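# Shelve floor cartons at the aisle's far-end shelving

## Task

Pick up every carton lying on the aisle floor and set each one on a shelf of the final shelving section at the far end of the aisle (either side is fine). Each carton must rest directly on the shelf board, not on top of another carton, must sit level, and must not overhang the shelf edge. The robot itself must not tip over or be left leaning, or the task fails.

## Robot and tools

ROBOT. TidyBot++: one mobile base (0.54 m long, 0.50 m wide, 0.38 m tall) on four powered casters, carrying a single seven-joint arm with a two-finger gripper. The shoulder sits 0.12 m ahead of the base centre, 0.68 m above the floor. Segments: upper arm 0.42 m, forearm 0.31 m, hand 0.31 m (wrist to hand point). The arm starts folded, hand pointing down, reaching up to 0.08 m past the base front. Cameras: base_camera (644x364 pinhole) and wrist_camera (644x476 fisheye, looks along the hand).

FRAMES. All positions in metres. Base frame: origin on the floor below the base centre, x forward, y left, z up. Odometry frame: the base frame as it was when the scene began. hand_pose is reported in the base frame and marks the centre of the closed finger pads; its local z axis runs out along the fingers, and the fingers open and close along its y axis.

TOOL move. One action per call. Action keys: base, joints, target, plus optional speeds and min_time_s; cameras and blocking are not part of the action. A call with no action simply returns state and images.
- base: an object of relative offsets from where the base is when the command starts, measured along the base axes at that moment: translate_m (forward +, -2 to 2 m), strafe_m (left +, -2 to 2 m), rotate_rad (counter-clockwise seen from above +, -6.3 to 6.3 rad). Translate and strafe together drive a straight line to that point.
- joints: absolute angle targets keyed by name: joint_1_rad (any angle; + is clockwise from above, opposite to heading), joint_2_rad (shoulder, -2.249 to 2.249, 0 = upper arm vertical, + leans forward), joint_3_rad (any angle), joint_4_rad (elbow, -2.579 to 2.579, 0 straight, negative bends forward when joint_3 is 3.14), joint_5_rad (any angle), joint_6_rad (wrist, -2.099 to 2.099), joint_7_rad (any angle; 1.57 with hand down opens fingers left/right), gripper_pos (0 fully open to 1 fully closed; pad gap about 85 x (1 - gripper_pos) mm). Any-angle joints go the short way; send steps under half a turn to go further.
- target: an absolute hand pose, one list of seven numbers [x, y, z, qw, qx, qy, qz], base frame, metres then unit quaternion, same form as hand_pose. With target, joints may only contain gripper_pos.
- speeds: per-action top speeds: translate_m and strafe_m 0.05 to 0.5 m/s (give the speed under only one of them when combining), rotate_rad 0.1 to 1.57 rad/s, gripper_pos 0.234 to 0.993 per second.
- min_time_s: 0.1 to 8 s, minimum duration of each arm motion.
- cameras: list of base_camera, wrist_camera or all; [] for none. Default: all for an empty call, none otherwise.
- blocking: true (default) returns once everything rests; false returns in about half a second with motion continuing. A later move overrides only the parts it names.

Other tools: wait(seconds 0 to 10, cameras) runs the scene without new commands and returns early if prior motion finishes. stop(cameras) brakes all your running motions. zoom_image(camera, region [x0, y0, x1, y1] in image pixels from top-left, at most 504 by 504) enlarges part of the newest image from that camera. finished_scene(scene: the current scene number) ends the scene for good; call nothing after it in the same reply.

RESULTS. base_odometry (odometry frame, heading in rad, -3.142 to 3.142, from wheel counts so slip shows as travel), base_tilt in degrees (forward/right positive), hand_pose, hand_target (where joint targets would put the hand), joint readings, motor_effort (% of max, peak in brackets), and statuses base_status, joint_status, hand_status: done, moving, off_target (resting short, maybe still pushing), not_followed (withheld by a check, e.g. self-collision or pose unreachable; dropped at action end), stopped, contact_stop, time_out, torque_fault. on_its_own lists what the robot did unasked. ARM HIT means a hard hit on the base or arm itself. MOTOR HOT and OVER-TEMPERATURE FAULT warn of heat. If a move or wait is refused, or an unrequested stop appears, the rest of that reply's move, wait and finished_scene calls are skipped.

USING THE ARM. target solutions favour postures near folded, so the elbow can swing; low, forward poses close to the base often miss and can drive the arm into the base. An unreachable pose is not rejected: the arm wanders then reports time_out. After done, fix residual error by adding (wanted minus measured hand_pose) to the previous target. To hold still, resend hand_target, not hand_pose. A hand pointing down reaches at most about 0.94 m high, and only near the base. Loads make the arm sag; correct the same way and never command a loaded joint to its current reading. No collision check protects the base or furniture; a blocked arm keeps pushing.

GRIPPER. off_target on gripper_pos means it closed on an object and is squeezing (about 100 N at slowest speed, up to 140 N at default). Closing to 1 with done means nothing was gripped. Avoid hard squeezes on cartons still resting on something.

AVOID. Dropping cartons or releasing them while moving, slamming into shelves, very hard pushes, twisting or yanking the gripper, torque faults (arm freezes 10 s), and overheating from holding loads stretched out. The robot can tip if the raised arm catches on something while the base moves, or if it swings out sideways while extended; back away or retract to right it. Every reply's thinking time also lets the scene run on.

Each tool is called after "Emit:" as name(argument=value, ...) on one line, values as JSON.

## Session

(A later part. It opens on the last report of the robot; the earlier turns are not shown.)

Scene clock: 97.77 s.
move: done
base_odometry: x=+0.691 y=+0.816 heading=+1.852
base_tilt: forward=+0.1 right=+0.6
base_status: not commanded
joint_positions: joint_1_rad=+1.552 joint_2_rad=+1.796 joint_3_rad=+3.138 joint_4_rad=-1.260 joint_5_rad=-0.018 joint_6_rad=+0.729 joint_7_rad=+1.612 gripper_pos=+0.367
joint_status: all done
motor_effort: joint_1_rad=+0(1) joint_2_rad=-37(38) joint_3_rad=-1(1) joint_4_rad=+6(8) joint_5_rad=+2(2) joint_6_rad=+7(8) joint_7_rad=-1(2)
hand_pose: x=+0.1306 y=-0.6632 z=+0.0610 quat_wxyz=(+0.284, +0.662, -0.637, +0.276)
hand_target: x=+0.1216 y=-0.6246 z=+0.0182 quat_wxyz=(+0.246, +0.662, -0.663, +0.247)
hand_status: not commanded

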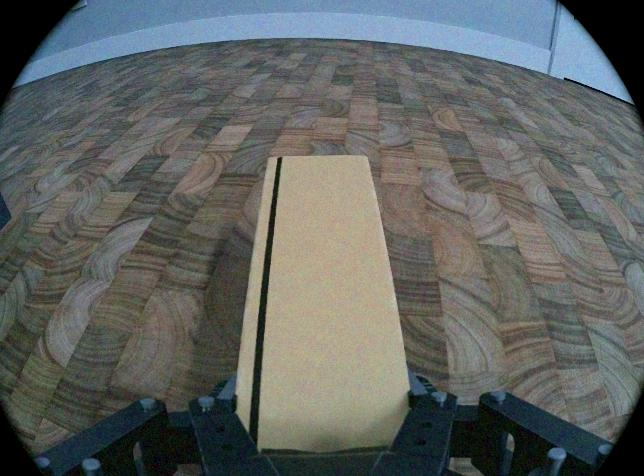

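Emit:
move(joints={"joint_2_rad": 1.863}, min_time_s=1, cameras=["wrist_camera"])

Emit:
move(joints={"joint_2_rad": 1.872}, min_time_s=1, cameras=["wrist_camera"])

Scene clock: 99.73 s.
move: done
base_odometry: x=+0.691 y=+0.816 heading=+1.852
base_tilt: forward=+0.2 right=+0.6
base_status: not commanded
joint_positions: joint_1_rad=+1.552 joint_2_rad=+1.814 joint_3_rad=+3.138 joint_4_rad=-1.260 joint_5_rad=-0.018 joint_6_rad=+0.729 joint_7_rad=+1.612 gripper_pos=+0.367
joint_status: all done
motor_effort: joint_1_rad=+0(0) joint_2_rad=-36(38) joint_3_rad=-1(1) joint_4_rad=+5(7) joint_5_rad=+1(2) joint_6_rad=+7(8) joint_7_rad=-1(1)
hand_pose: x=+0.1304 y=-0.6520 z=+0.0491 quat_wxyz=(+0.278, +0.664, -0.639, +0.270)
hand_target: x=+0.1216 y=-0.6125 z=+0.0071 quat_wxyz=(+0.240, +0.665, -0.665, +0.241)
hand_status: not commanded

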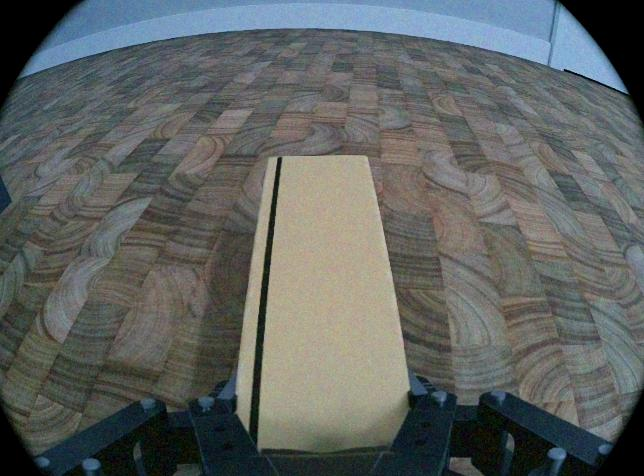

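Scene clock: 101.03 s.
move: done
base_odometry: x=+0.691 y=+0.816 heading=+1.852
base_tilt: forward=+0.1 right=+0.6
base_status: not commanded
joint_positions: joint_1_rad=+1.552 joint_2_rad=+1.822 joint_3_rad=+3.138 joint_4_rad=-1.260 joint_5_rad=-0.018 joint_6_rad=+0.729 joint_7_rad=+1.612 gripper_pos=+0.367
joint_status: all done
motor_effort: joint_1_rad=+0(0) joint_2_rad=-36(37) joint_3_rad=-1(1) joint_4_rad=+5(7) joint_5_rad=+1(2) joint_6_rad=+7(8) joint_7_rad=+0(2)
hand_pose: x=+0.1303 y=-0.6471 z=+0.0441 quat_wxyz=(+0.276, +0.665, -0.640, +0.268)
hand_target: x=+0.1216 y=-0.6064 z=+0.0016 quat_wxyz=(+0.237, +0.666, -0.666, +0.238)
hand_status: not commanded

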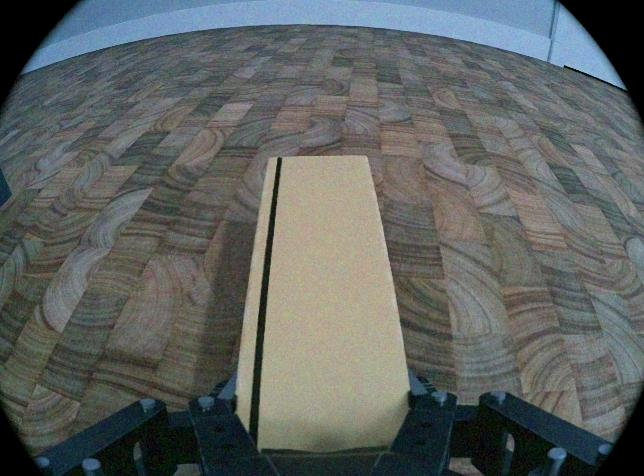

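Emit:
move(joints={"joint_2_rad": 1.881}, min_time_s=1, cameras=[])

Emit:
move(joints={"joint_2_rad": 1.890}, min_time_s=1, cameras=["wrist_camera"])

Scene clock: 105.07 s.
move: done
base_odometry: x=+0.691 y=+0.816 heading=+1.852
base_tilt: forward=+0.1 right=+0.6
base_status: not commanded
joint_positions: joint_1_rad=+1.552 joint_2_rad=+1.824 joint_3_rad=+3.138 joint_4_rad=-1.258 joint_5_rad=-0.018 joint_6_rad=+0.729 joint_7_rad=+1.612 gripper_pos=+0.367
joint_status: all done
motor_effort: joint_1_rad=+0(0) joint_2_rad=-35(36) joint_3_rad=-1(1) joint_4_rad=+4(6) joint_5_rad=+2(2) joint_6_rad=+7(8) joint_7_rad=-1(1)
hand_pose: x=+0.1303 y=-0.6472 z=+0.0436 quat_wxyz=(+0.276, +0.665, -0.640, +0.268)
hand_target: x=+0.1216 y=-0.6003 z=-0.0038 quat_wxyz=(+0.234, +0.667, -0.667, +0.235)
hand_status: not commanded

Scene clock: 106.37 s.
move: done
base_odometry: x=+0.691 y=+0.816 heading=+1.852
base_tilt: forward=+0.1 right=+0.6
base_status: not commanded
joint_positions: joint_1_rad=+1.552 joint_2_rad=+1.826 joint_3_rad=+3.138 joint_4_rad=-1.255 joint_5_rad=-0.018 joint_6_rad=+0.729 joint_7_rad=+1.612 gripper_pos=+0.367
joint_status: all done
motor_effort: joint_1_rad=+0(0) joint_2_rad=-33(35) joint_3_rad=-1(1) joint_4_rad=+5(6) joint_5_rad=+1(2) joint_6_rad=+6(7) joint_7_rad=+0(2)
hand_pose: x=+0.1303 y=-0.6472 z=+0.0429 quat_wxyz=(+0.276, +0.665, -0.640, +0.268)
hand_target: x=+0.1216 y=-0.5941 z=-0.0092 quat_wxyz=(+0.231, +0.668, -0.669, +0.232)
hand_status: not commanded

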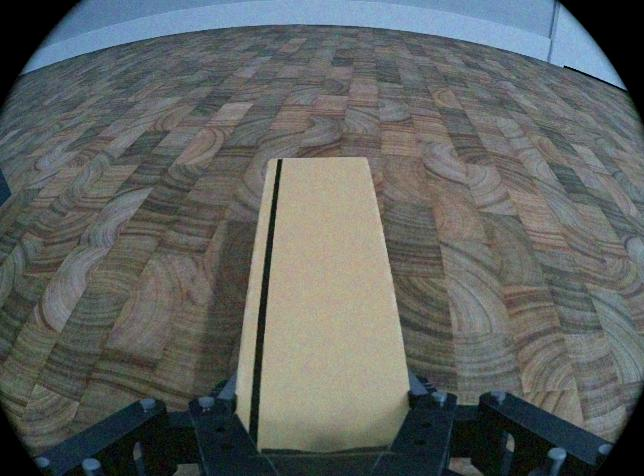

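Emit:
move(joints={"gripper_pos": 0.3}, speeds={"gripper_pos": 0.234}, cameras=["wrist_camera"])

Emit:
move(joints={"gripper_pos": 0.0}, cameras=["wrist_camera"])

Scene clock: 108.60 s.
move: done
base_odometry: x=+0.691 y=+0.816 heading=+1.852
base_tilt: forward=+0.1 right=+0.6
base_status: not commanded
joint_positions: joint_1_rad=+1.552 joint_2_rad=+1.834 joint_3_rad=+3.138 joint_4_rad=-1.253 joint_5_rad=-0.018 joint_6_rad=+0.729 joint_7_rad=+1.612 gripper_pos=+0.299
joint_status: all done
motor_effort: joint_1_rad=+0(0) joint_2_rad=-33(35) joint_3_rad=-1(1) joint_4_rad=+5(6) joint_5_rad=+1(2) joint_6_rad=+5(6) joint_7_rad=-2(2)
hand_pose: x=+0.1302 y=-0.6431 z=+0.0381 quat_wxyz=(+0.274, +0.666, -0.641, +0.266)
hand_target: x=+0.1216 y=-0.5941 z=-0.0092 quat_wxyz=(+0.231, +0.668, -0.669, +0.232)
hand_status: not commanded

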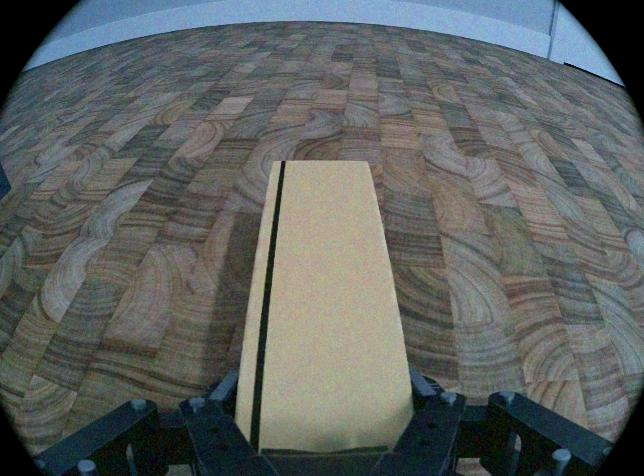

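Scene clock: 109.60 s.
move: done
base_odometry: x=+0.691 y=+0.816 heading=+1.852
base_tilt: forward=+0.2 right=+0.6
base_status: not commanded
joint_positions: joint_1_rad=+1.552 joint_2_rad=+1.842 joint_3_rad=+3.138 joint_4_rad=-1.253 joint_5_rad=-0.018 joint_6_rad=+0.729 joint_7_rad=+1.612 gripper_pos=+0.000
joint_status: all done
motor_effort: joint_1_rad=+0(1) joint_2_rad=-35(36) joint_3_rad=-1(1) joint_4_rad=+5(6) joint_5_rad=+1(2) joint_6_rad=+7(7) joint_7_rad=+0(2)
hand_pose: x=+0.1301 y=-0.6374 z=+0.0325 quat_wxyz=(+0.271, +0.667, -0.642, +0.263)
hand_target: x=+0.1216 y=-0.5941 z=-0.0092 quat_wxyz=(+0.231, +0.668, -0.669, +0.232)
hand_status: not commanded

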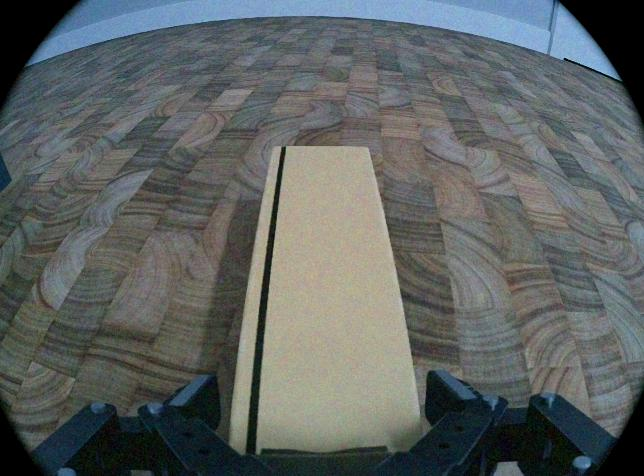

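Emit:
move(joints={"joint_2_rad": 1.2, "joint_4_rad": -1.95, "joint_6_rad": 0.78}, min_time_s=1.5, cameras=[])

Emit:
move(joints={"joint_1_rad": 0.0, "joint_2_rad": -0.35, "joint_4_rad": -2.5, "joint_6_rad": -0.1}, min_time_s=2, cameras=["wrist_camera"])

Scene clock: 112.40 s.
move: done
base_odometry: x=+0.691 y=+0.816 heading=+1.852
base_tilt: forward=+0.1 right=+0.6
base_status: not commanded
joint_positions: joint_1_rad=+1.553 joint_2_rad=+1.241 joint_3_rad=+3.138 joint_4_rad=-1.939 joint_5_rad=-0.018 joint_6_rad=+0.729 joint_7_rad=+1.612 gripper_pos=+0.000
joint_status: all done
motor_effort: joint_1_rad=+1(1) joint_2_rad=-33(38) joint_3_rad=-1(2) joint_4_rad=+3(6) joint_5_rad=+1(2) joint_6_rad=+7(8) joint_7_rad=-1(1)
hand_pose: x=+0.1292 y=-0.5839 z=+0.2637 quat_wxyz=(+0.243, +0.679, -0.652, +0.235)
hand_target: x=+0.1218 y=-0.6066 z=+0.2968 quat_wxyz=(+0.265, +0.655, -0.655, +0.267)
hand_status: not commanded

Scene clock: 115.20 s.
move: done
base_odometry: x=+0.691 y=+0.816 heading=+1.852
base_tilt: forward=+0.2 right=+0.5
base_status: not commanded
joint_positions: joint_1_rad=+0.018 joint_2_rad=-0.329 joint_3_rad=+3.134 joint_4_rad=-2.480 joint_5_rad=-0.018 joint_6_rad=-0.021 joint_7_rad=+1.612 gripper_pos=+0.000
joint_status: all done
motor_effort: joint_1_rad=+0(3) joint_2_rad=-5(36) joint_3_rad=+1(2) joint_4_rad=+17(18) joint_5_rad=+2(2) joint_6_rad=+8(9) joint_7_rad=-1(2)
hand_pose: x=+0.5025 y=-0.0027 z=+0.7316 quat_wxyz=(+0.009, +0.885, +0.006, +0.466)
hand_target: x=+0.4800 y=+0.0019 z=+0.7094 quat_wxyz=(+0.000, +0.902, +0.000, +0.431)
hand_status: not commanded

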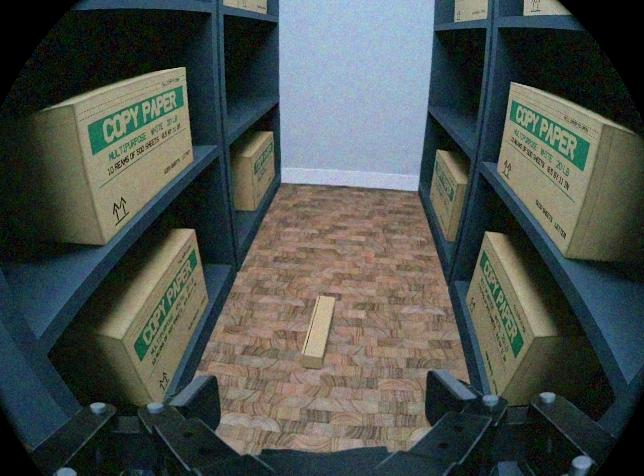

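Emit:
zoom_image(camera="wrist_camera", region=[200, 150, 480, 400])

Scaled by 1.800.

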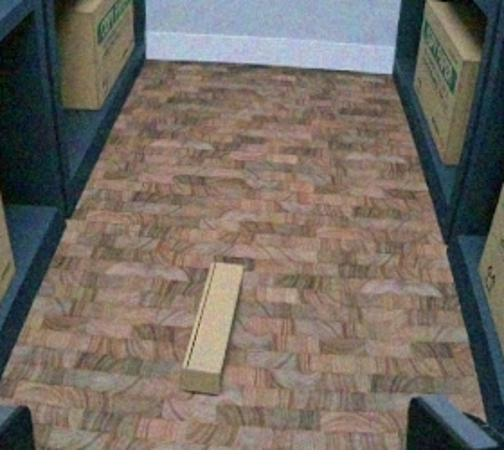

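Emit:
move(base={"translate_m": 0.454, "strafe_m": 0.111, "rotate_rad": -0.165}, joints={"joint_1_rad": 0.0, "joint_2_rad": 1.66, "joint_4_rad": -1.487, "joint_6_rad": 0.874}, min_time_s=2.5, cameras=["all"])

Scene clock: 123.73 s.
move: done
base_odometry: x=+0.458 y=+1.222 heading=+1.687
base_tilt: forward=+0.2 right=+0.5
base_status: done
joint_positions: joint_1_rad=+0.013 joint_2_rad=+1.615 joint_3_rad=+3.138 joint_4_rad=-1.501 joint_5_rad=-0.018 joint_6_rad=+0.776 joint_7_rad=+1.612 gripper_pos=+0.000
joint_status: all done
motor_effort: joint_1_rad=+0(2) joint_2_rad=-36(39) joint_3_rad=-1(2) joint_4_rad=+5(20) joint_5_rad=+1(2) joint_6_rad=+7(9) joint_7_rad=+0(2)
hand_pose: x=+0.7711 y=-0.0092 z=+0.1324 quat_wxyz=(+0.012, +0.921, +0.004, +0.390)
hand_target: x=+0.7740 y=+0.0022 z=+0.1289 quat_wxyz=(-0.001, +0.907, -0.001, +0.421)
hand_status: not commanded
pictures: base_camera, wrist_camera

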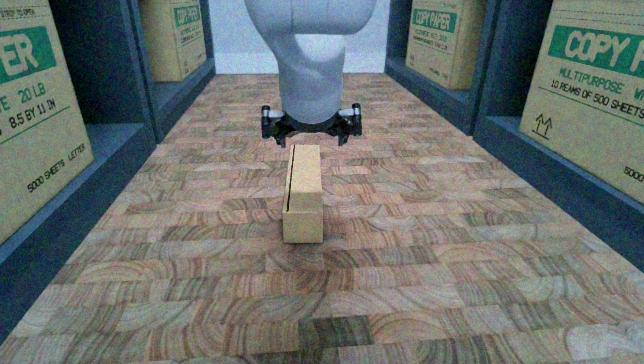

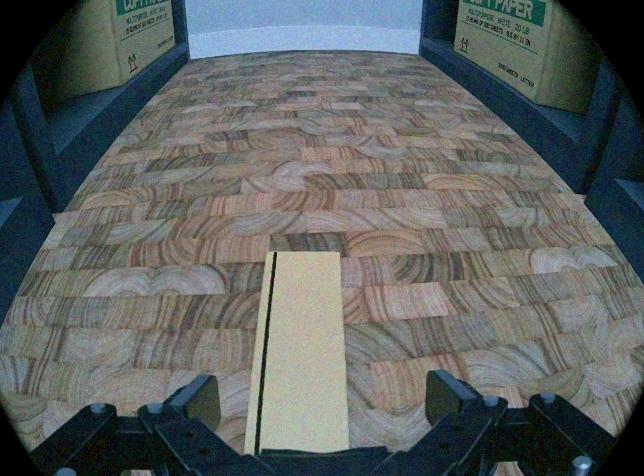

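Emit:
move(base={"translate_m": 0.024, "strafe_m": 0.013}, cameras=["wrist_camera"])

Emit:
move(joints={"joint_2_rad": 1.866, "joint_4_rad": -1.244, "joint_6_rad": 0.66}, min_time_s=2, cameras=["all"])

Scene clock: 126.03 s.
move: done
base_odometry: x=+0.442 y=+1.245 heading=+1.687
base_tilt: forward=+0.2 right=+0.5
base_status: done
joint_positions: joint_1_rad=+0.005 joint_2_rad=+1.617 joint_3_rad=+3.138 joint_4_rad=-1.490 joint_5_rad=-0.018 joint_6_rad=+0.781 joint_7_rad=+1.612 gripper_pos=+0.000
joint_status: not commanded
motor_effort: joint_1_rad=+0(2) joint_2_rad=-36(37) joint_3_rad=-1(2) joint_4_rad=+5(7) joint_5_rad=+1(2) joint_6_rad=+7(8) joint_7_rad=+0(2)
hand_pose: x=+0.7768 y=-0.0039 z=+0.1348 quat_wxyz=(+0.011, +0.918, +0.008, +0.396)
hand_target: x=+0.7740 y=+0.0022 z=+0.1289 quat_wxyz=(-0.001, +0.907, -0.001, +0.421)
hand_status: not commanded

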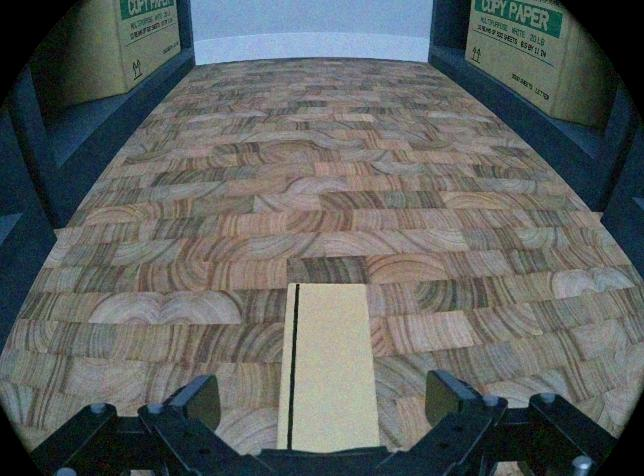

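Scene clock: 128.37 s.
move: done
base_odometry: x=+0.442 y=+1.245 heading=+1.687
base_tilt: forward=+0.2 right=+0.5
base_status: not commanded
joint_positions: joint_1_rad=+0.005 joint_2_rad=+1.819 joint_3_rad=+3.138 joint_4_rad=-1.256 joint_5_rad=-0.018 joint_6_rad=+0.734 joint_7_rad=+1.612 gripper_pos=+0.000
joint_status: all done
motor_effort: joint_1_rad=+0(1) joint_2_rad=-35(38) joint_3_rad=-1(1) joint_4_rad=+5(7) joint_5_rad=+1(2) joint_6_rad=+6(8) joint_7_rad=-1(2)
hand_pose: x=+0.7715 y=-0.0039 z=+0.0484 quat_wxyz=(+0.011, +0.921, +0.007, +0.390)
hand_target: x=+0.7300 y=+0.0021 z=+0.0054 quat_wxyz=(-0.001, +0.941, -0.001, +0.339)
hand_status: not commanded
pictures: base_camera, wrist_camera

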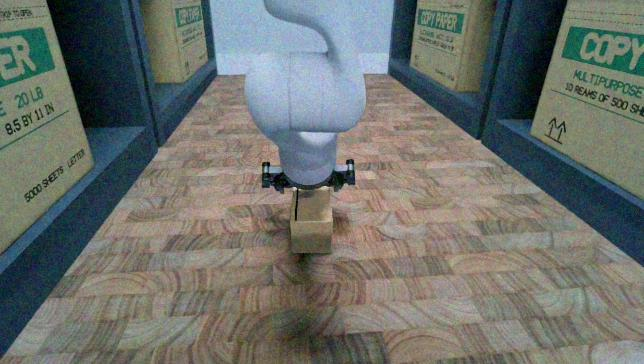

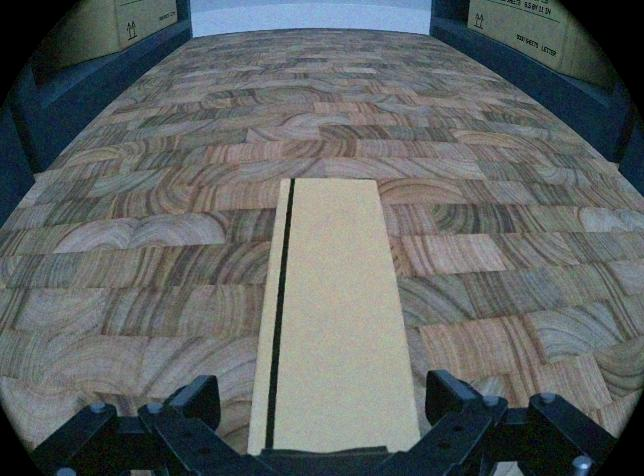

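Emit:
move(joints={"gripper_pos": 0.372}, speeds={"gripper_pos": 0.234}, cameras=["wrist_camera"])

Scene clock: 131.90 s.
move: done
base_odometry: x=+0.442 y=+1.245 heading=+1.687
base_tilt: forward=+0.1 right=+0.5
base_status: not commanded
joint_positions: joint_1_rad=+0.005 joint_2_rad=+1.819 joint_3_rad=+3.138 joint_4_rad=-1.255 joint_5_rad=-0.018 joint_6_rad=+0.734 joint_7_rad=+1.612 gripper_pos=+0.369
joint_status: all done
motor_effort: joint_1_rad=+0(1) joint_2_rad=-31(36) joint_3_rad=-1(1) joint_4_rad=+5(6) joint_5_rad=+1(2) joint_6_rad=+3(7) joint_7_rad=+0(2)
hand_pose: x=+0.7721 y=-0.0039 z=+0.0487 quat_wxyz=(+0.011, +0.921, +0.007, +0.390)
hand_target: x=+0.7300 y=+0.0021 z=+0.0054 quat_wxyz=(-0.001, +0.941, -0.001, +0.339)
hand_status: not commanded

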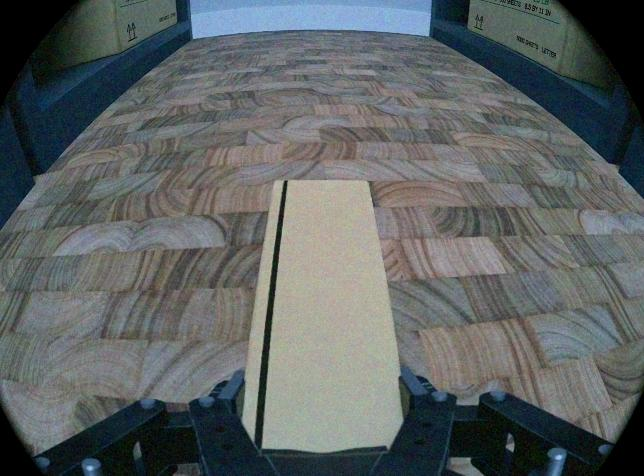

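Emit:
move(joints={"joint_2_rad": 1.83, "joint_6_rad": 0.72, "gripper_pos": 0.377}, speeds={"gripper_pos": 0.234}, cameras=["wrist_camera"])

Scene clock: 133.23 s.
move: off_target
base_odometry: x=+0.442 y=+1.245 heading=+1.687
base_tilt: forward=+0.2 right=+0.5
base_status: not commanded
joint_positions: joint_1_rad=+0.005 joint_2_rad=+1.818 joint_3_rad=+3.138 joint_4_rad=-1.255 joint_5_rad=-0.018 joint_6_rad=+0.734 joint_7_rad=+1.612 gripper_pos=+0.369
joint_status: gripper_pos off_target (ended at +0.369, target +0.377); the others done
motor_effort: joint_1_rad=+0(0) joint_2_rad=-32(33) joint_3_rad=+0(1) joint_4_rad=+6(6) joint_5_rad=+0(2) joint_6_rad=+5(6) joint_7_rad=+0(2)
hand_pose: x=+0.7723 y=-0.0039 z=+0.0488 quat_wxyz=(+0.011, +0.921, +0.007, +0.390)
hand_target: x=+0.7675 y=+0.0021 z=+0.0407 quat_wxyz=(-0.001, +0.923, -0.001, +0.384)
hand_status: not commanded

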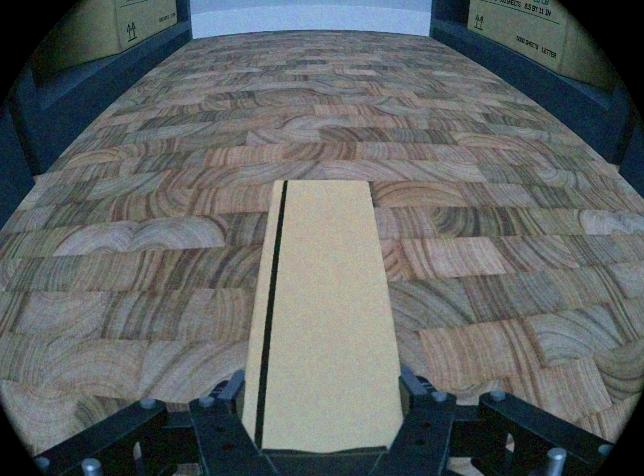

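Emit:
move(joints={"joint_2_rad": 1.55, "joint_4_rad": -1.39, "joint_6_rad": 0.60}, min_time_s=1.5, cameras=[])

Emit:
move(base={"strafe_m": -0.07}, joints={"joint_2_rad": -0.50, "joint_4_rad": -2.46, "joint_6_rad": -0.44}, min_time_s=3.0, cameras=["all"])

Scene clock: 138.33 s.
move: done
base_odometry: x=+0.442 y=+1.245 heading=+1.687
base_tilt: forward=+0.2 right=+0.5
base_status: not commanded
joint_positions: joint_1_rad=+0.005 joint_2_rad=+1.589 joint_3_rad=+3.138 joint_4_rad=-1.378 joint_5_rad=-0.018 joint_6_rad=+0.673 joint_7_rad=+1.612 gripper_pos=+0.369
joint_status: all done
motor_effort: joint_1_rad=+0(1) joint_2_rad=-39(40) joint_3_rad=+0(1) joint_4_rad=+8(8) joint_5_rad=+1(2) joint_6_rad=+7(8) joint_7_rad=-1(1)
hand_pose: x=+0.8278 y=-0.0037 z=+0.1586 quat_wxyz=(+0.010, +0.911, +0.007, +0.411)
hand_target: x=+0.8263 y=+0.0022 z=+0.1661 quat_wxyz=(-0.001, +0.921, -0.001, +0.390)
hand_status: not commanded

Scene clock: 141.63 s.
move: done
base_odometry: x=+0.512 y=+1.253 heading=+1.687
base_tilt: forward=+0.1 right=+0.5
base_status: done
joint_positions: joint_1_rad=+0.006 joint_2_rad=-0.480 joint_3_rad=+3.142 joint_4_rad=-2.442 joint_5_rad=-0.018 joint_6_rad=-0.364 joint_7_rad=+1.612 gripper_pos=+0.369
joint_status: all done
motor_effort: joint_1_rad=+0(4) joint_2_rad=-2(43) joint_3_rad=+1(3) joint_4_rad=+18(20) joint_5_rad=+2(2) joint_6_rad=+7(9) joint_7_rad=+0(2)
hand_pose: x=+0.4421 y=+0.0011 z=+0.7219 quat_wxyz=(+0.003, +0.918, +0.009, +0.397)
hand_target: x=+0.4184 y=+0.0018 z=+0.7022 quat_wxyz=(+0.000, +0.932, +0.000, +0.362)
hand_status: not commanded
pictures: base_camera, wrist_camera

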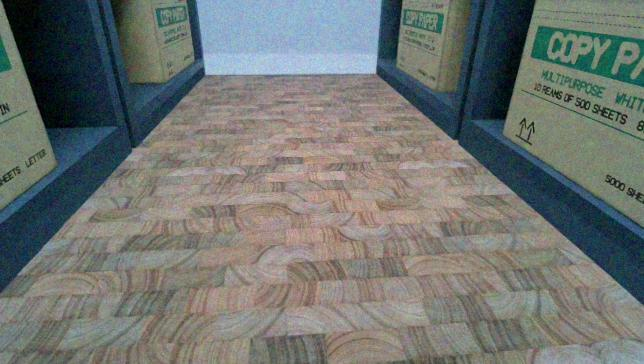

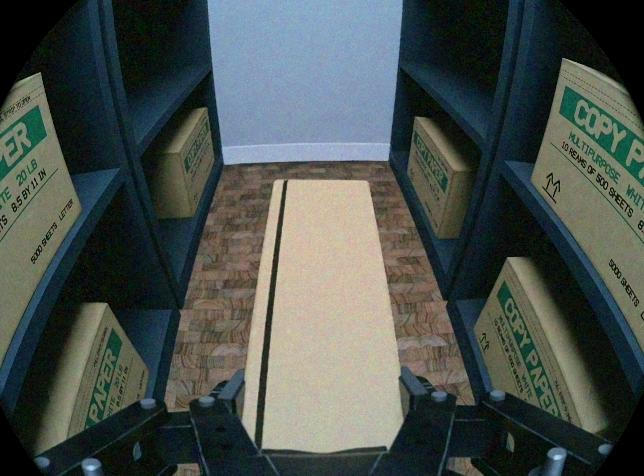

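Emit:
move(base={"translate_m": 1.22, "strafe_m": 0.023, "rotate_rad": 0.057}, cameras=["all"])

Scene clock: 147.67 s.
move: done
base_odometry: x=+0.348 y=+2.462 heading=+1.744
base_tilt: forward=+0.1 right=+0.5
base_status: done
joint_positions: joint_1_rad=+0.006 joint_2_rad=-0.485 joint_3_rad=+3.142 joint_4_rad=-2.444 joint_5_rad=-0.018 joint_6_rad=-0.369 joint_7_rad=+1.612 gripper_pos=+0.369
joint_status: not commanded
motor_effort: joint_1_rad=+0(1) joint_2_rad=-2(3) joint_3_rad=+0(2) joint_4_rad=+18(21) joint_5_rad=+0(2) joint_6_rad=+8(8) joint_7_rad=-1(1)
hand_pose: x=+0.4401 y=+0.0014 z=+0.7214 quat_wxyz=(+0.003, +0.918, +0.010, +0.396)
hand_target: x=+0.4184 y=+0.0018 z=+0.7022 quat_wxyz=(+0.000, +0.932, +0.000, +0.362)
hand_status: not commanded
pictures: base_camera, wrist_camera

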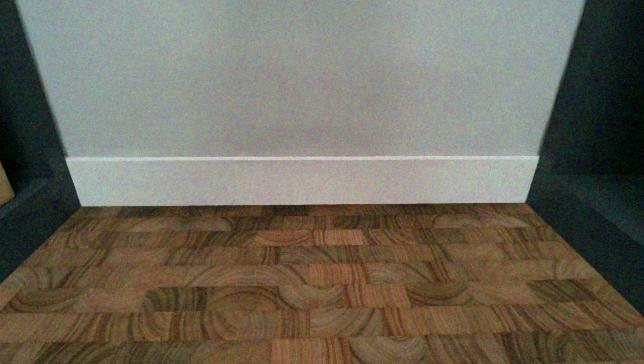

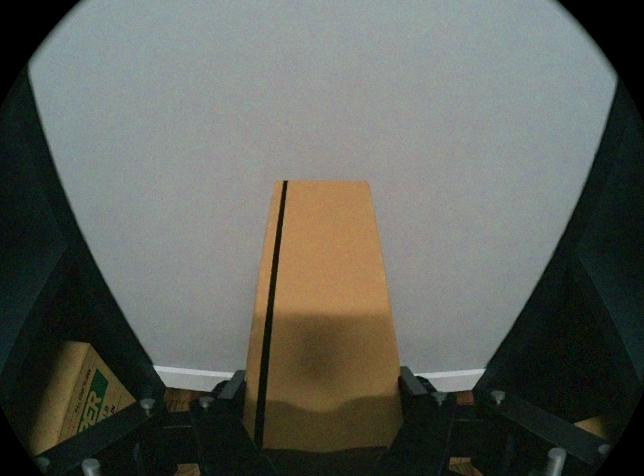

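Emit:
move(joints={"joint_1_rad": -1.57}, min_time_s=3, cameras=["wrist_camera"])

Scene clock: 152.13 s.
move: done
base_odometry: x=+0.348 y=+2.462 heading=+1.744
base_tilt: forward=+0.2 right=+0.5
base_status: not commanded
joint_positions: joint_1_rad=-1.552 joint_2_rad=-0.485 joint_3_rad=+3.142 joint_4_rad=-2.444 joint_5_rad=-0.018 joint_6_rad=-0.369 joint_7_rad=+1.612 gripper_pos=+0.369
joint_status: all done
motor_effort: joint_1_rad=+1(1) joint_2_rad=-2(2) joint_3_rad=+1(1) joint_4_rad=+18(20) joint_5_rad=+1(2) joint_6_rad=+7(8) joint_7_rad=+0(2)
hand_pose: x=+0.1216 y=+0.3211 z=+0.7214 quat_wxyz=(-0.276, +0.647, +0.652, +0.284)
hand_target: x=+0.1174 y=+0.2994 z=+0.7022 quat_wxyz=(-0.256, +0.659, +0.659, +0.256)
hand_status: not commanded

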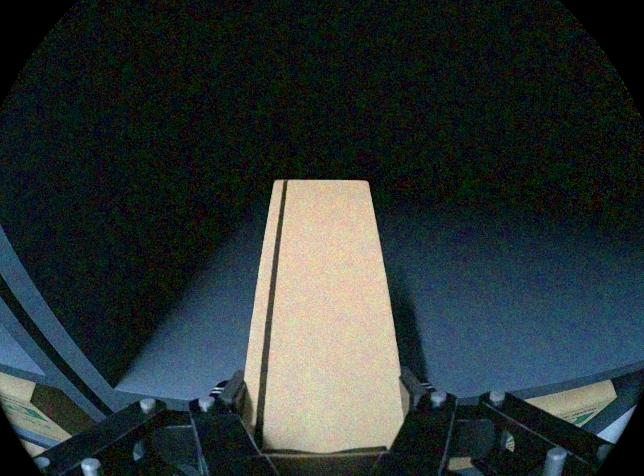

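Emit:
zoom_image(camera="wrist_camera", region=[0, 180, 400, 476])

Emit:
zoom_image(camera="wrist_camera", region=[360, 150, 644, 476])

Scaled by 1.260.

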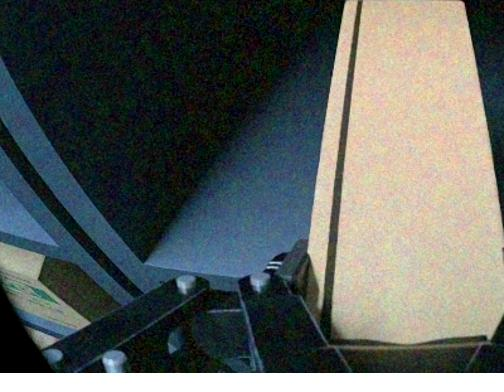

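Scaled by 1.546.

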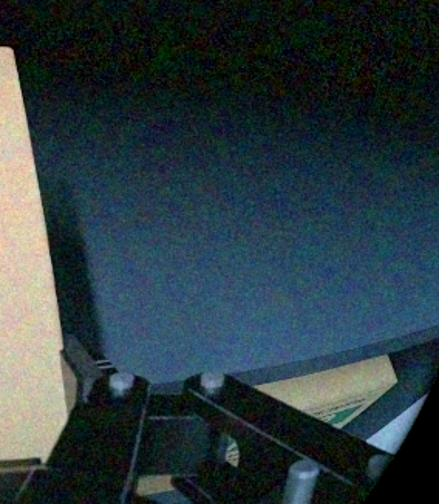

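Emit:
move(joints={"joint_2_rad": 0.46, "joint_4_rad": -1.94, "joint_6_rad": 0.12}, min_time_s=4, cameras=["wrist_camera"])

Scene clock: 160.80 s.
move: done
base_odometry: x=+0.348 y=+2.462 heading=+1.744
base_tilt: forward=+0.2 right=+0.5
base_status: not commanded
joint_positions: joint_1_rad=-1.552 joint_2_rad=+0.427 joint_3_rad=+3.142 joint_4_rad=-1.957 joint_5_rad=-0.018 joint_6_rad=+0.019 joint_7_rad=+1.612 gripper_pos=+0.369
joint_status: all done
motor_effort: joint_1_rad=+0(1) joint_2_rad=-27(29) joint_3_rad=+0(1) joint_4_rad=+15(20) joint_5_rad=+1(2) joint_6_rad=+7(8) joint_7_rad=-1(1)
hand_pose: x=+0.1291 y=+0.6084 z=+0.6147 quat_wxyz=(-0.262, +0.653, +0.656, +0.274)
hand_target: x=+0.1172 y=+0.6353 z=+0.6243 quat_wxyz=(-0.296, +0.643, +0.642, +0.295)
hand_status: not commanded

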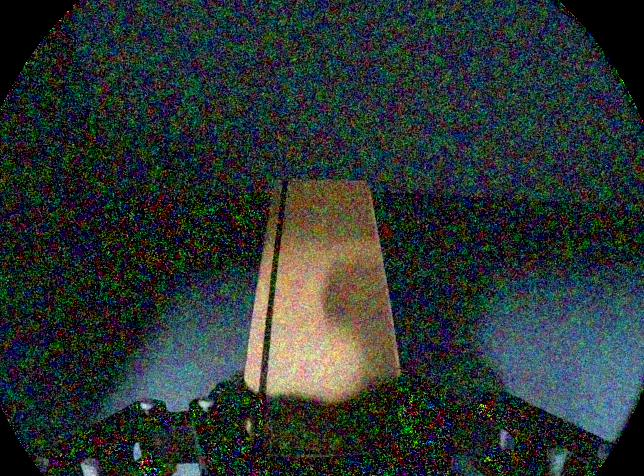

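Emit:
move(joints={"joint_2_rad": 0.55, "joint_4_rad": -2.01, "joint_6_rad": 0.285}, min_time_s=2.5, cameras=["wrist_camera"])

Scene clock: 165.80 s.
move: done
base_odometry: x=+0.348 y=+2.462 heading=+1.744
base_tilt: forward=+0.1 right=+0.5
base_status: not commanded
joint_positions: joint_1_rad=-1.552 joint_2_rad=+0.508 joint_3_rad=+3.142 joint_4_rad=-1.993 joint_5_rad=-0.018 joint_6_rad=+0.184 joint_7_rad=+1.612 gripper_pos=+0.369
joint_status: all done
motor_effort: joint_1_rad=+0(1) joint_2_rad=-28(29) joint_3_rad=+0(1) joint_4_rad=+14(17) joint_5_rad=+0(2) joint_6_rad=+8(8) joint_7_rad=-1(2)
hand_pose: x=+0.1302 y=+0.6211 z=+0.5861 quat_wxyz=(-0.276, +0.647, +0.649, +0.290)
hand_target: x=+0.1172 y=+0.6298 z=+0.5763 quat_wxyz=(-0.297, +0.642, +0.642, +0.296)
hand_status: not commanded

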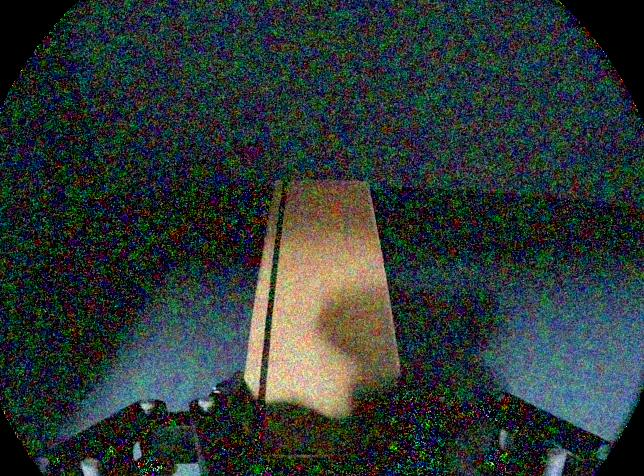

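Emit:
move(joints={"joint_2_rad": 0.59, "joint_4_rad": -2.025, "joint_6_rad": 0.31}, min_time_s=2, cameras=[])

Emit:
move(joints={"joint_2_rad": 0.62, "joint_4_rad": -2.039, "joint_6_rad": 0.345}, min_time_s=2, cameras=["wrist_camera"])

Scene clock: 168.80 s.
move: done
base_odometry: x=+0.348 y=+2.462 heading=+1.744
base_tilt: forward=+0.1 right=+0.5
base_status: not commanded
joint_positions: joint_1_rad=-1.552 joint_2_rad=+0.524 joint_3_rad=+3.142 joint_4_rad=-1.999 joint_5_rad=-0.018 joint_6_rad=+0.218 joint_7_rad=+1.612 gripper_pos=+0.369
joint_status: all done
motor_effort: joint_1_rad=+0(1) joint_2_rad=-24(29) joint_3_rad=+0(1) joint_4_rad=+13(15) joint_5_rad=+1(2) joint_6_rad=+6(8) joint_7_rad=-1(2)
hand_pose: x=+0.1305 y=+0.6241 z=+0.5820 quat_wxyz=(-0.280, +0.645, +0.647, +0.295)
hand_target: x=+0.1172 y=+0.6232 z=+0.5511 quat_wxyz=(-0.288, +0.646, +0.646, +0.287)
hand_status: not commanded

Scene clock: 171.10 s.
move: done
base_odometry: x=+0.348 y=+2.462 heading=+1.744
base_tilt: forward=+0.2 right=+0.5
base_status: not commanded
joint_positions: joint_1_rad=-1.552 joint_2_rad=+0.536 joint_3_rad=+3.142 joint_4_rad=-2.006 joint_5_rad=-0.018 joint_6_rad=+0.263 joint_7_rad=+1.612 gripper_pos=+0.369
joint_status: all done
motor_effort: joint_1_rad=+0(1) joint_2_rad=-21(24) joint_3_rad=+0(1) joint_4_rad=+11(13) joint_5_rad=+1(2) joint_6_rad=+6(7) joint_7_rad=+0(1)
hand_pose: x=+0.1308 y=+0.6287 z=+0.5817 quat_wxyz=(-0.288, +0.641, +0.643, +0.303)
hand_target: x=+0.1172 y=+0.6196 z=+0.5352 quat_wxyz=(-0.285, +0.648, +0.647, +0.284)
hand_status: not commanded

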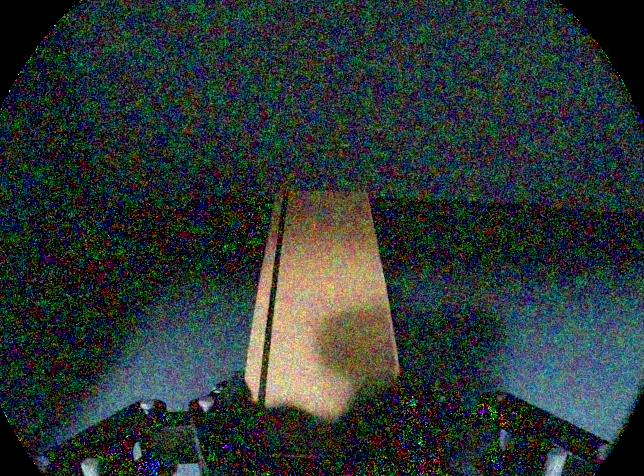

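Emit:
move(joints={"joint_6_rad": 0.18}, min_time_s=1.5, cameras=["wrist_camera"])

Scene clock: 174.10 s.
move: done
base_odometry: x=+0.348 y=+2.462 heading=+1.744
base_tilt: forward=+0.1 right=+0.5
base_status: not commanded
joint_positions: joint_1_rad=-1.552 joint_2_rad=+0.536 joint_3_rad=+3.142 joint_4_rad=-2.006 joint_5_rad=-0.018 joint_6_rad=+0.262 joint_7_rad=+1.612 gripper_pos=+0.369
joint_status: all done
motor_effort: joint_1_rad=+0(1) joint_2_rad=-20(21) joint_3_rad=+0(1) joint_4_rad=+9(11) joint_5_rad=+1(2) joint_6_rad=+5(6) joint_7_rad=+0(2)
hand_pose: x=+0.1308 y=+0.6286 z=+0.5815 quat_wxyz=(-0.288, +0.641, +0.643, +0.303)
hand_target: x=+0.1172 y=+0.5818 z=+0.5004 quat_wxyz=(-0.230, +0.669, +0.668, +0.230)
hand_status: not commanded

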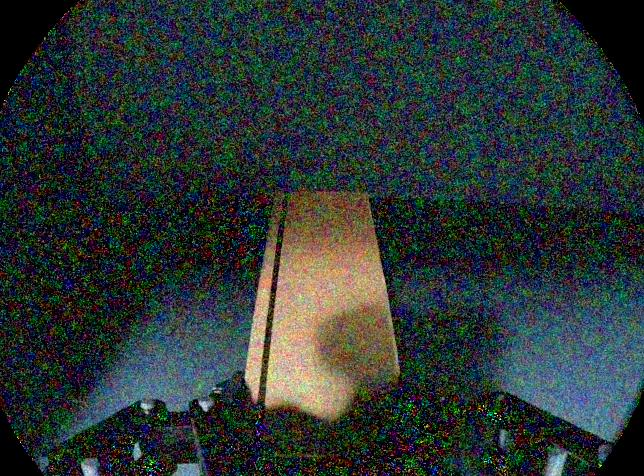

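Emit:
move(joints={"joint_2_rad": 0.56, "joint_4_rad": -2.01, "joint_6_rad": 0.24}, min_time_s=1.0, cameras=[])

Emit:
move(joints={"gripper_pos": 0.3}, speeds={"gripper_pos": 0.234}, cameras=["wrist_camera"])

Emit:
move(joints={"gripper_pos": 0.0}, speeds={"gripper_pos": 0.4}, cameras=["wrist_camera"])

Scene clock: 176.70 s.
move: done
base_odometry: x=+0.348 y=+2.462 heading=+1.744
base_tilt: forward=+0.1 right=+0.5
base_status: not commanded
joint_positions: joint_1_rad=-1.552 joint_2_rad=+0.536 joint_3_rad=+3.142 joint_4_rad=-2.006 joint_5_rad=-0.018 joint_6_rad=+0.262 joint_7_rad=+1.612 gripper_pos=+0.369
joint_status: all done
motor_effort: joint_1_rad=+0(0) joint_2_rad=-21(21) joint_3_rad=+0(1) joint_4_rad=+11(11) joint_5_rad=+2(2) joint_6_rad=+5(6) joint_7_rad=-1(1)
hand_pose: x=+0.1308 y=+0.6287 z=+0.5817 quat_wxyz=(-0.288, +0.641, +0.643, +0.303)
hand_target: x=+0.1172 y=+0.6194 z=+0.5596 quat_wxyz=(-0.280, +0.650, +0.649, +0.279)
hand_status: not commanded

Scene clock: 177.60 s.
move: done
base_odometry: x=+0.348 y=+2.462 heading=+1.744
base_tilt: forward=+0.1 right=+0.5
base_status: not commanded
joint_positions: joint_1_rad=-1.552 joint_2_rad=+0.543 joint_3_rad=+3.142 joint_4_rad=-2.008 joint_5_rad=-0.018 joint_6_rad=+0.262 joint_7_rad=+1.612 gripper_pos=+0.299
joint_status: all done
motor_effort: joint_1_rad=+0(1) joint_2_rad=-28(30) joint_3_rad=+0(1) joint_4_rad=+12(14) joint_5_rad=+1(2) joint_6_rad=+7(8) joint_7_rad=-1(2)
hand_pose: x=+0.1308 y=+0.6271 z=+0.5765 quat_wxyz=(-0.285, +0.643, +0.645, +0.300)
hand_target: x=+0.1172 y=+0.6194 z=+0.5596 quat_wxyz=(-0.280, +0.650, +0.649, +0.279)
hand_status: not commanded

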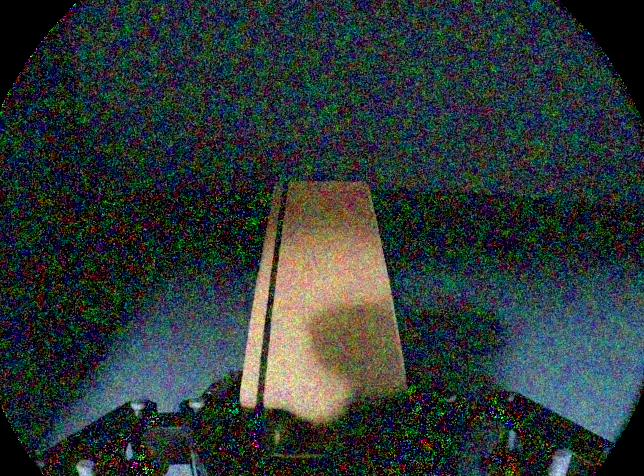

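Scene clock: 178.97 s.
move: done
base_odometry: x=+0.348 y=+2.462 heading=+1.744
base_tilt: forward=+0.1 right=+0.5
base_status: not commanded
joint_positions: joint_1_rad=-1.552 joint_2_rad=+0.543 joint_3_rad=+3.142 joint_4_rad=-2.008 joint_5_rad=-0.018 joint_6_rad=+0.262 joint_7_rad=+1.612 gripper_pos=+0.000
joint_status: all done
motor_effort: joint_1_rad=+0(0) joint_2_rad=-29(29) joint_3_rad=-1(1) joint_4_rad=+13(14) joint_5_rad=+1(2) joint_6_rad=+7(8) joint_7_rad=-1(2)
hand_pose: x=+0.1308 y=+0.6271 z=+0.5765 quat_wxyz=(-0.285, +0.643, +0.645, +0.300)
hand_target: x=+0.1172 y=+0.6194 z=+0.5596 quat_wxyz=(-0.280, +0.650, +0.649, +0.279)
hand_status: not commanded

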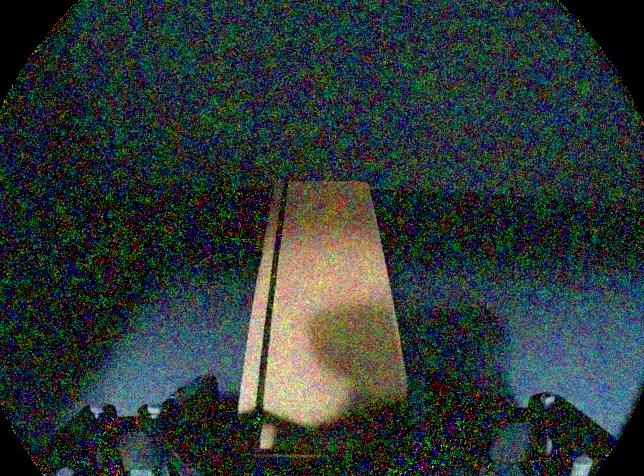

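Emit:
move(joints={"joint_2_rad": 0.38, "joint_4_rad": -1.94, "joint_6_rad": 0.02}, min_time_s=1.5, cameras=[])

Emit:
move(joints={"joint_2_rad": -0.50, "joint_4_rad": -2.46, "joint_6_rad": -0.40}, min_time_s=2, cameras=["wrist_camera"])

Scene clock: 181.83 s.
move: done
base_odometry: x=+0.348 y=+2.462 heading=+1.744
base_tilt: forward=+0.1 right=+0.5
base_status: not commanded
joint_positions: joint_1_rad=-1.552 joint_2_rad=+0.412 joint_3_rad=+3.142 joint_4_rad=-1.955 joint_5_rad=-0.018 joint_6_rad=+0.095 joint_7_rad=+1.612 gripper_pos=+0.000
joint_status: all done
motor_effort: joint_1_rad=+0(1) joint_2_rad=-27(30) joint_3_rad=-1(1) joint_4_rad=+15(16) joint_5_rad=+1(2) joint_6_rad=+7(8) joint_7_rad=-1(2)
hand_pose: x=+0.1298 y=+0.6261 z=+0.6417 quat_wxyz=(-0.291, +0.640, +0.643, +0.305)
hand_target: x=+0.1172 y=+0.6184 z=+0.6510 quat_wxyz=(-0.289, +0.646, +0.645, +0.288)
hand_status: not commanded

Scene clock: 184.13 s.
move: done
base_odometry: x=+0.348 y=+2.462 heading=+1.744
base_tilt: forward=+0.2 right=+0.5
base_status: not commanded
joint_positions: joint_1_rad=-1.552 joint_2_rad=-0.481 joint_3_rad=+3.142 joint_4_rad=-2.440 joint_5_rad=-0.018 joint_6_rad=-0.322 joint_7_rad=+1.612 gripper_pos=+0.000
joint_status: all done
motor_effort: joint_1_rad=+0(1) joint_2_rad=-2(28) joint_3_rad=+1(1) joint_4_rad=+18(20) joint_5_rad=+1(2) joint_6_rad=+8(8) joint_7_rad=+0(2)
hand_pose: x=+0.1220 y=+0.3323 z=+0.7330 quat_wxyz=(-0.291, +0.640, +0.645, +0.299)
hand_target: x=+0.1174 y=+0.3084 z=+0.7108 quat_wxyz=(-0.269, +0.654, +0.654, +0.269)
hand_status: not commanded

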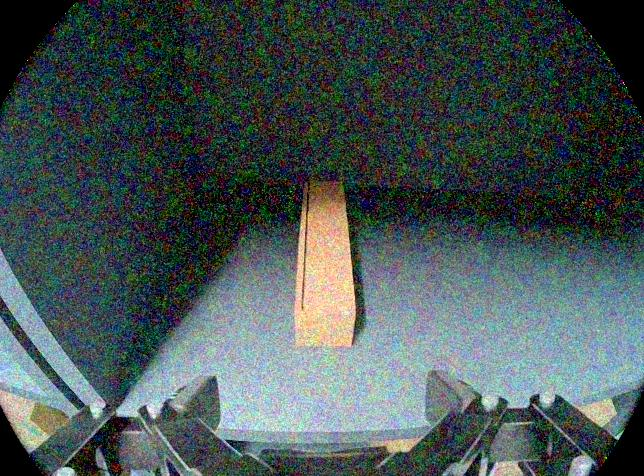

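Emit:
move(base={"translate_m": -1.68, "strafe_m": -0.054, "rotate_rad": 0.108}, joints={"joint_1_rad": 0.0}, cameras=["all"])

Scene clock: 190.60 s.
move: done
base_odometry: x=+0.691 y=+0.816 heading=+1.853
base_tilt: forward=+0.1 right=+0.5
base_status: done
joint_positions: joint_1_rad=-0.018 joint_2_rad=-0.487 joint_3_rad=+3.141 joint_4_rad=-2.442 joint_5_rad=-0.018 joint_6_rad=-0.327 joint_7_rad=+1.612 gripper_pos=+0.000
joint_status: all done
motor_effort: joint_1_rad=+0(2) joint_2_rad=-1(2) joint_3_rad=+1(2) joint_4_rad=+18(20) joint_5_rad=+1(2) joint_6_rad=+7(8) joint_7_rad=-1(2)
hand_pose: x=+0.4493 y=+0.0092 z=+0.7327 quat_wxyz=(-0.001, +0.909, +0.020, +0.417)
hand_target: x=+0.4274 y=+0.0018 z=+0.7108 quat_wxyz=(+0.000, +0.925, +0.000, +0.381)
hand_status: not commanded
pictures: base_camera, wrist_camera

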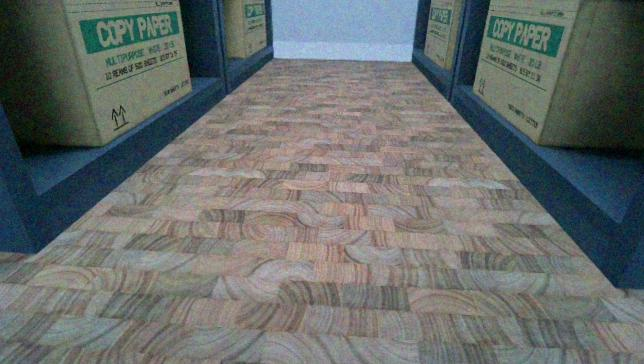

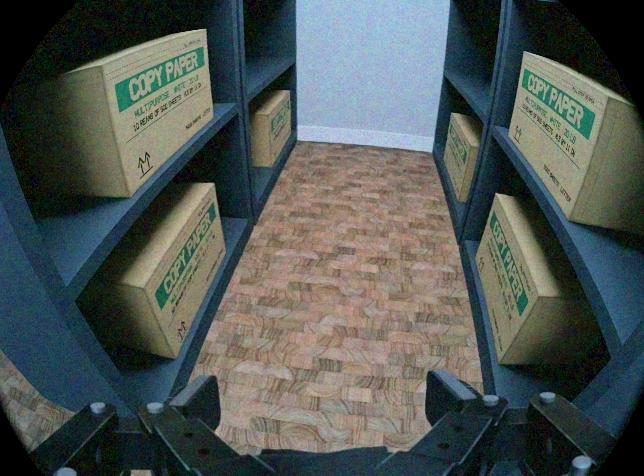

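Emit:
move(joints={"joint_1_rad": 1.57}, min_time_s=1.5, cameras=[])

Emit:
move(joints={"joint_2_rad": 1.66, "joint_4_rad": -1.487, "joint_6_rad": 0.874}, min_time_s=2.5, cameras=["wrist_camera"])

Scene clock: 194.07 s.
move: done
base_odometry: x=+0.691 y=+0.816 heading=+1.853
base_tilt: forward=+0.2 right=+0.6
base_status: not commanded
joint_positions: joint_1_rad=+1.552 joint_2_rad=-0.487 joint_3_rad=+3.141 joint_4_rad=-2.442 joint_5_rad=-0.018 joint_6_rad=-0.327 joint_7_rad=+1.612 gripper_pos=+0.000
joint_status: all done
motor_effort: joint_1_rad=+0(1) joint_2_rad=-2(2) joint_3_rad=+0(1) joint_4_rad=+18(20) joint_5_rad=+1(2) joint_6_rad=+7(8) joint_7_rad=-1(1)
hand_pose: x=+0.1285 y=-0.3303 z=+0.7327 quat_wxyz=(+0.293, +0.657, -0.628, +0.296)
hand_target: x=+0.1211 y=-0.3084 z=+0.7108 quat_wxyz=(+0.269, +0.654, -0.653, +0.269)
hand_status: not commanded

Scene clock: 197.63 s.
move: done
base_odometry: x=+0.691 y=+0.816 heading=+1.853
base_tilt: forward=+0.1 right=+0.6
base_status: not commanded
joint_positions: joint_1_rad=+1.552 joint_2_rad=+1.616 joint_3_rad=+3.141 joint_4_rad=-1.500 joint_5_rad=-0.018 joint_6_rad=+0.776 joint_7_rad=+1.612 gripper_pos=+0.000
joint_status: all done
motor_effort: joint_1_rad=+0(1) joint_2_rad=-36(40) joint_3_rad=-1(2) joint_4_rad=+4(19) joint_5_rad=+1(2) joint_6_rad=+7(8) joint_7_rad=-1(2)
hand_pose: x=+0.1287 y=-0.6519 z=+0.1321 quat_wxyz=(+0.281, +0.664, -0.637, +0.270)
hand_target: x=+0.1217 y=-0.6550 z=+0.1289 quat_wxyz=(+0.297, +0.641, -0.642, +0.298)
hand_status: not commanded

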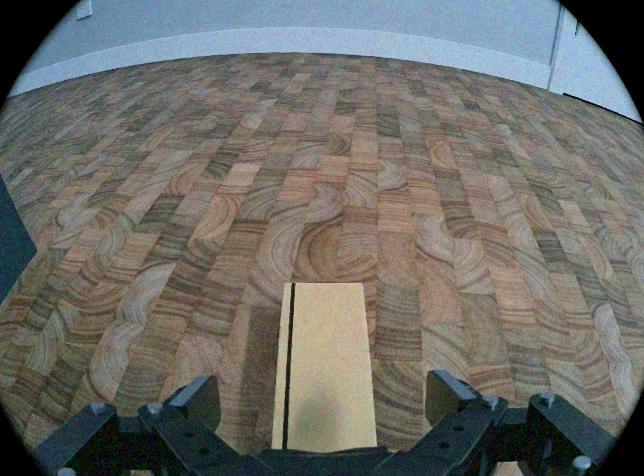

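Emit:
move(joints={"joint_2_rad": 1.858, "joint_4_rad": -1.244, "joint_6_rad": 0.66}, min_time_s=2, cameras=[])

Emit:
move(joints={"gripper_pos": 0.374}, speeds={"gripper_pos": 0.234}, cameras=["wrist_camera"])

Scene clock: 200.53 s.
move: done
base_odometry: x=+0.691 y=+0.816 heading=+1.853
base_tilt: forward=+0.2 right=+0.6
base_status: not commanded
joint_positions: joint_1_rad=+1.552 joint_2_rad=+1.810 joint_3_rad=+3.141 joint_4_rad=-1.256 joint_5_rad=-0.018 joint_6_rad=+0.734 joint_7_rad=+1.612 gripper_pos=+0.000
joint_status: all done
motor_effort: joint_1_rad=+0(0) joint_2_rad=-36(38) joint_3_rad=-1(1) joint_4_rad=+5(7) joint_5_rad=+1(2) joint_6_rad=+7(8) joint_7_rad=-1(2)
hand_pose: x=+0.1290 y=-0.6577 z=+0.0539 quat_wxyz=(+0.284, +0.663, -0.636, +0.273)
hand_target: x=+0.1216 y=-0.6164 z=+0.0104 quat_wxyz=(+0.242, +0.664, -0.665, +0.243)
hand_status: not commanded

Scene clock: 203.23 s.
move: done
base_odometry: x=+0.691 y=+0.816 heading=+1.853
base_tilt: forward=+0.1 right=+0.6
base_status: not commanded
joint_positions: joint_1_rad=+1.553 joint_2_rad=+1.810 joint_3_rad=+3.141 joint_4_rad=-1.255 joint_5_rad=-0.018 joint_6_rad=+0.734 joint_7_rad=+1.612 gripper_pos=+0.373
joint_status: all done
motor_effort: joint_1_rad=+0(1) joint_2_rad=-32(36) joint_3_rad=-1(1) joint_4_rad=+5(7) joint_5_rad=+1(2) joint_6_rad=+4(8) joint_7_rad=-1(2)
hand_pose: x=+0.1285 y=-0.6584 z=+0.0542 quat_wxyz=(+0.284, +0.663, -0.637, +0.273)
hand_target: x=+0.1216 y=-0.6164 z=+0.0104 quat_wxyz=(+0.242, +0.664, -0.665, +0.243)
hand_status: not commanded

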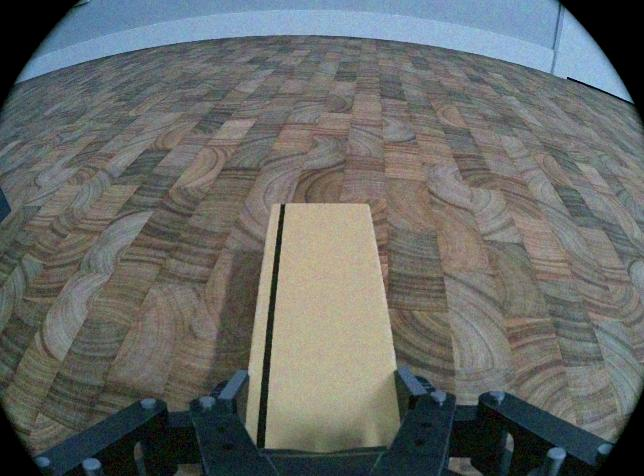

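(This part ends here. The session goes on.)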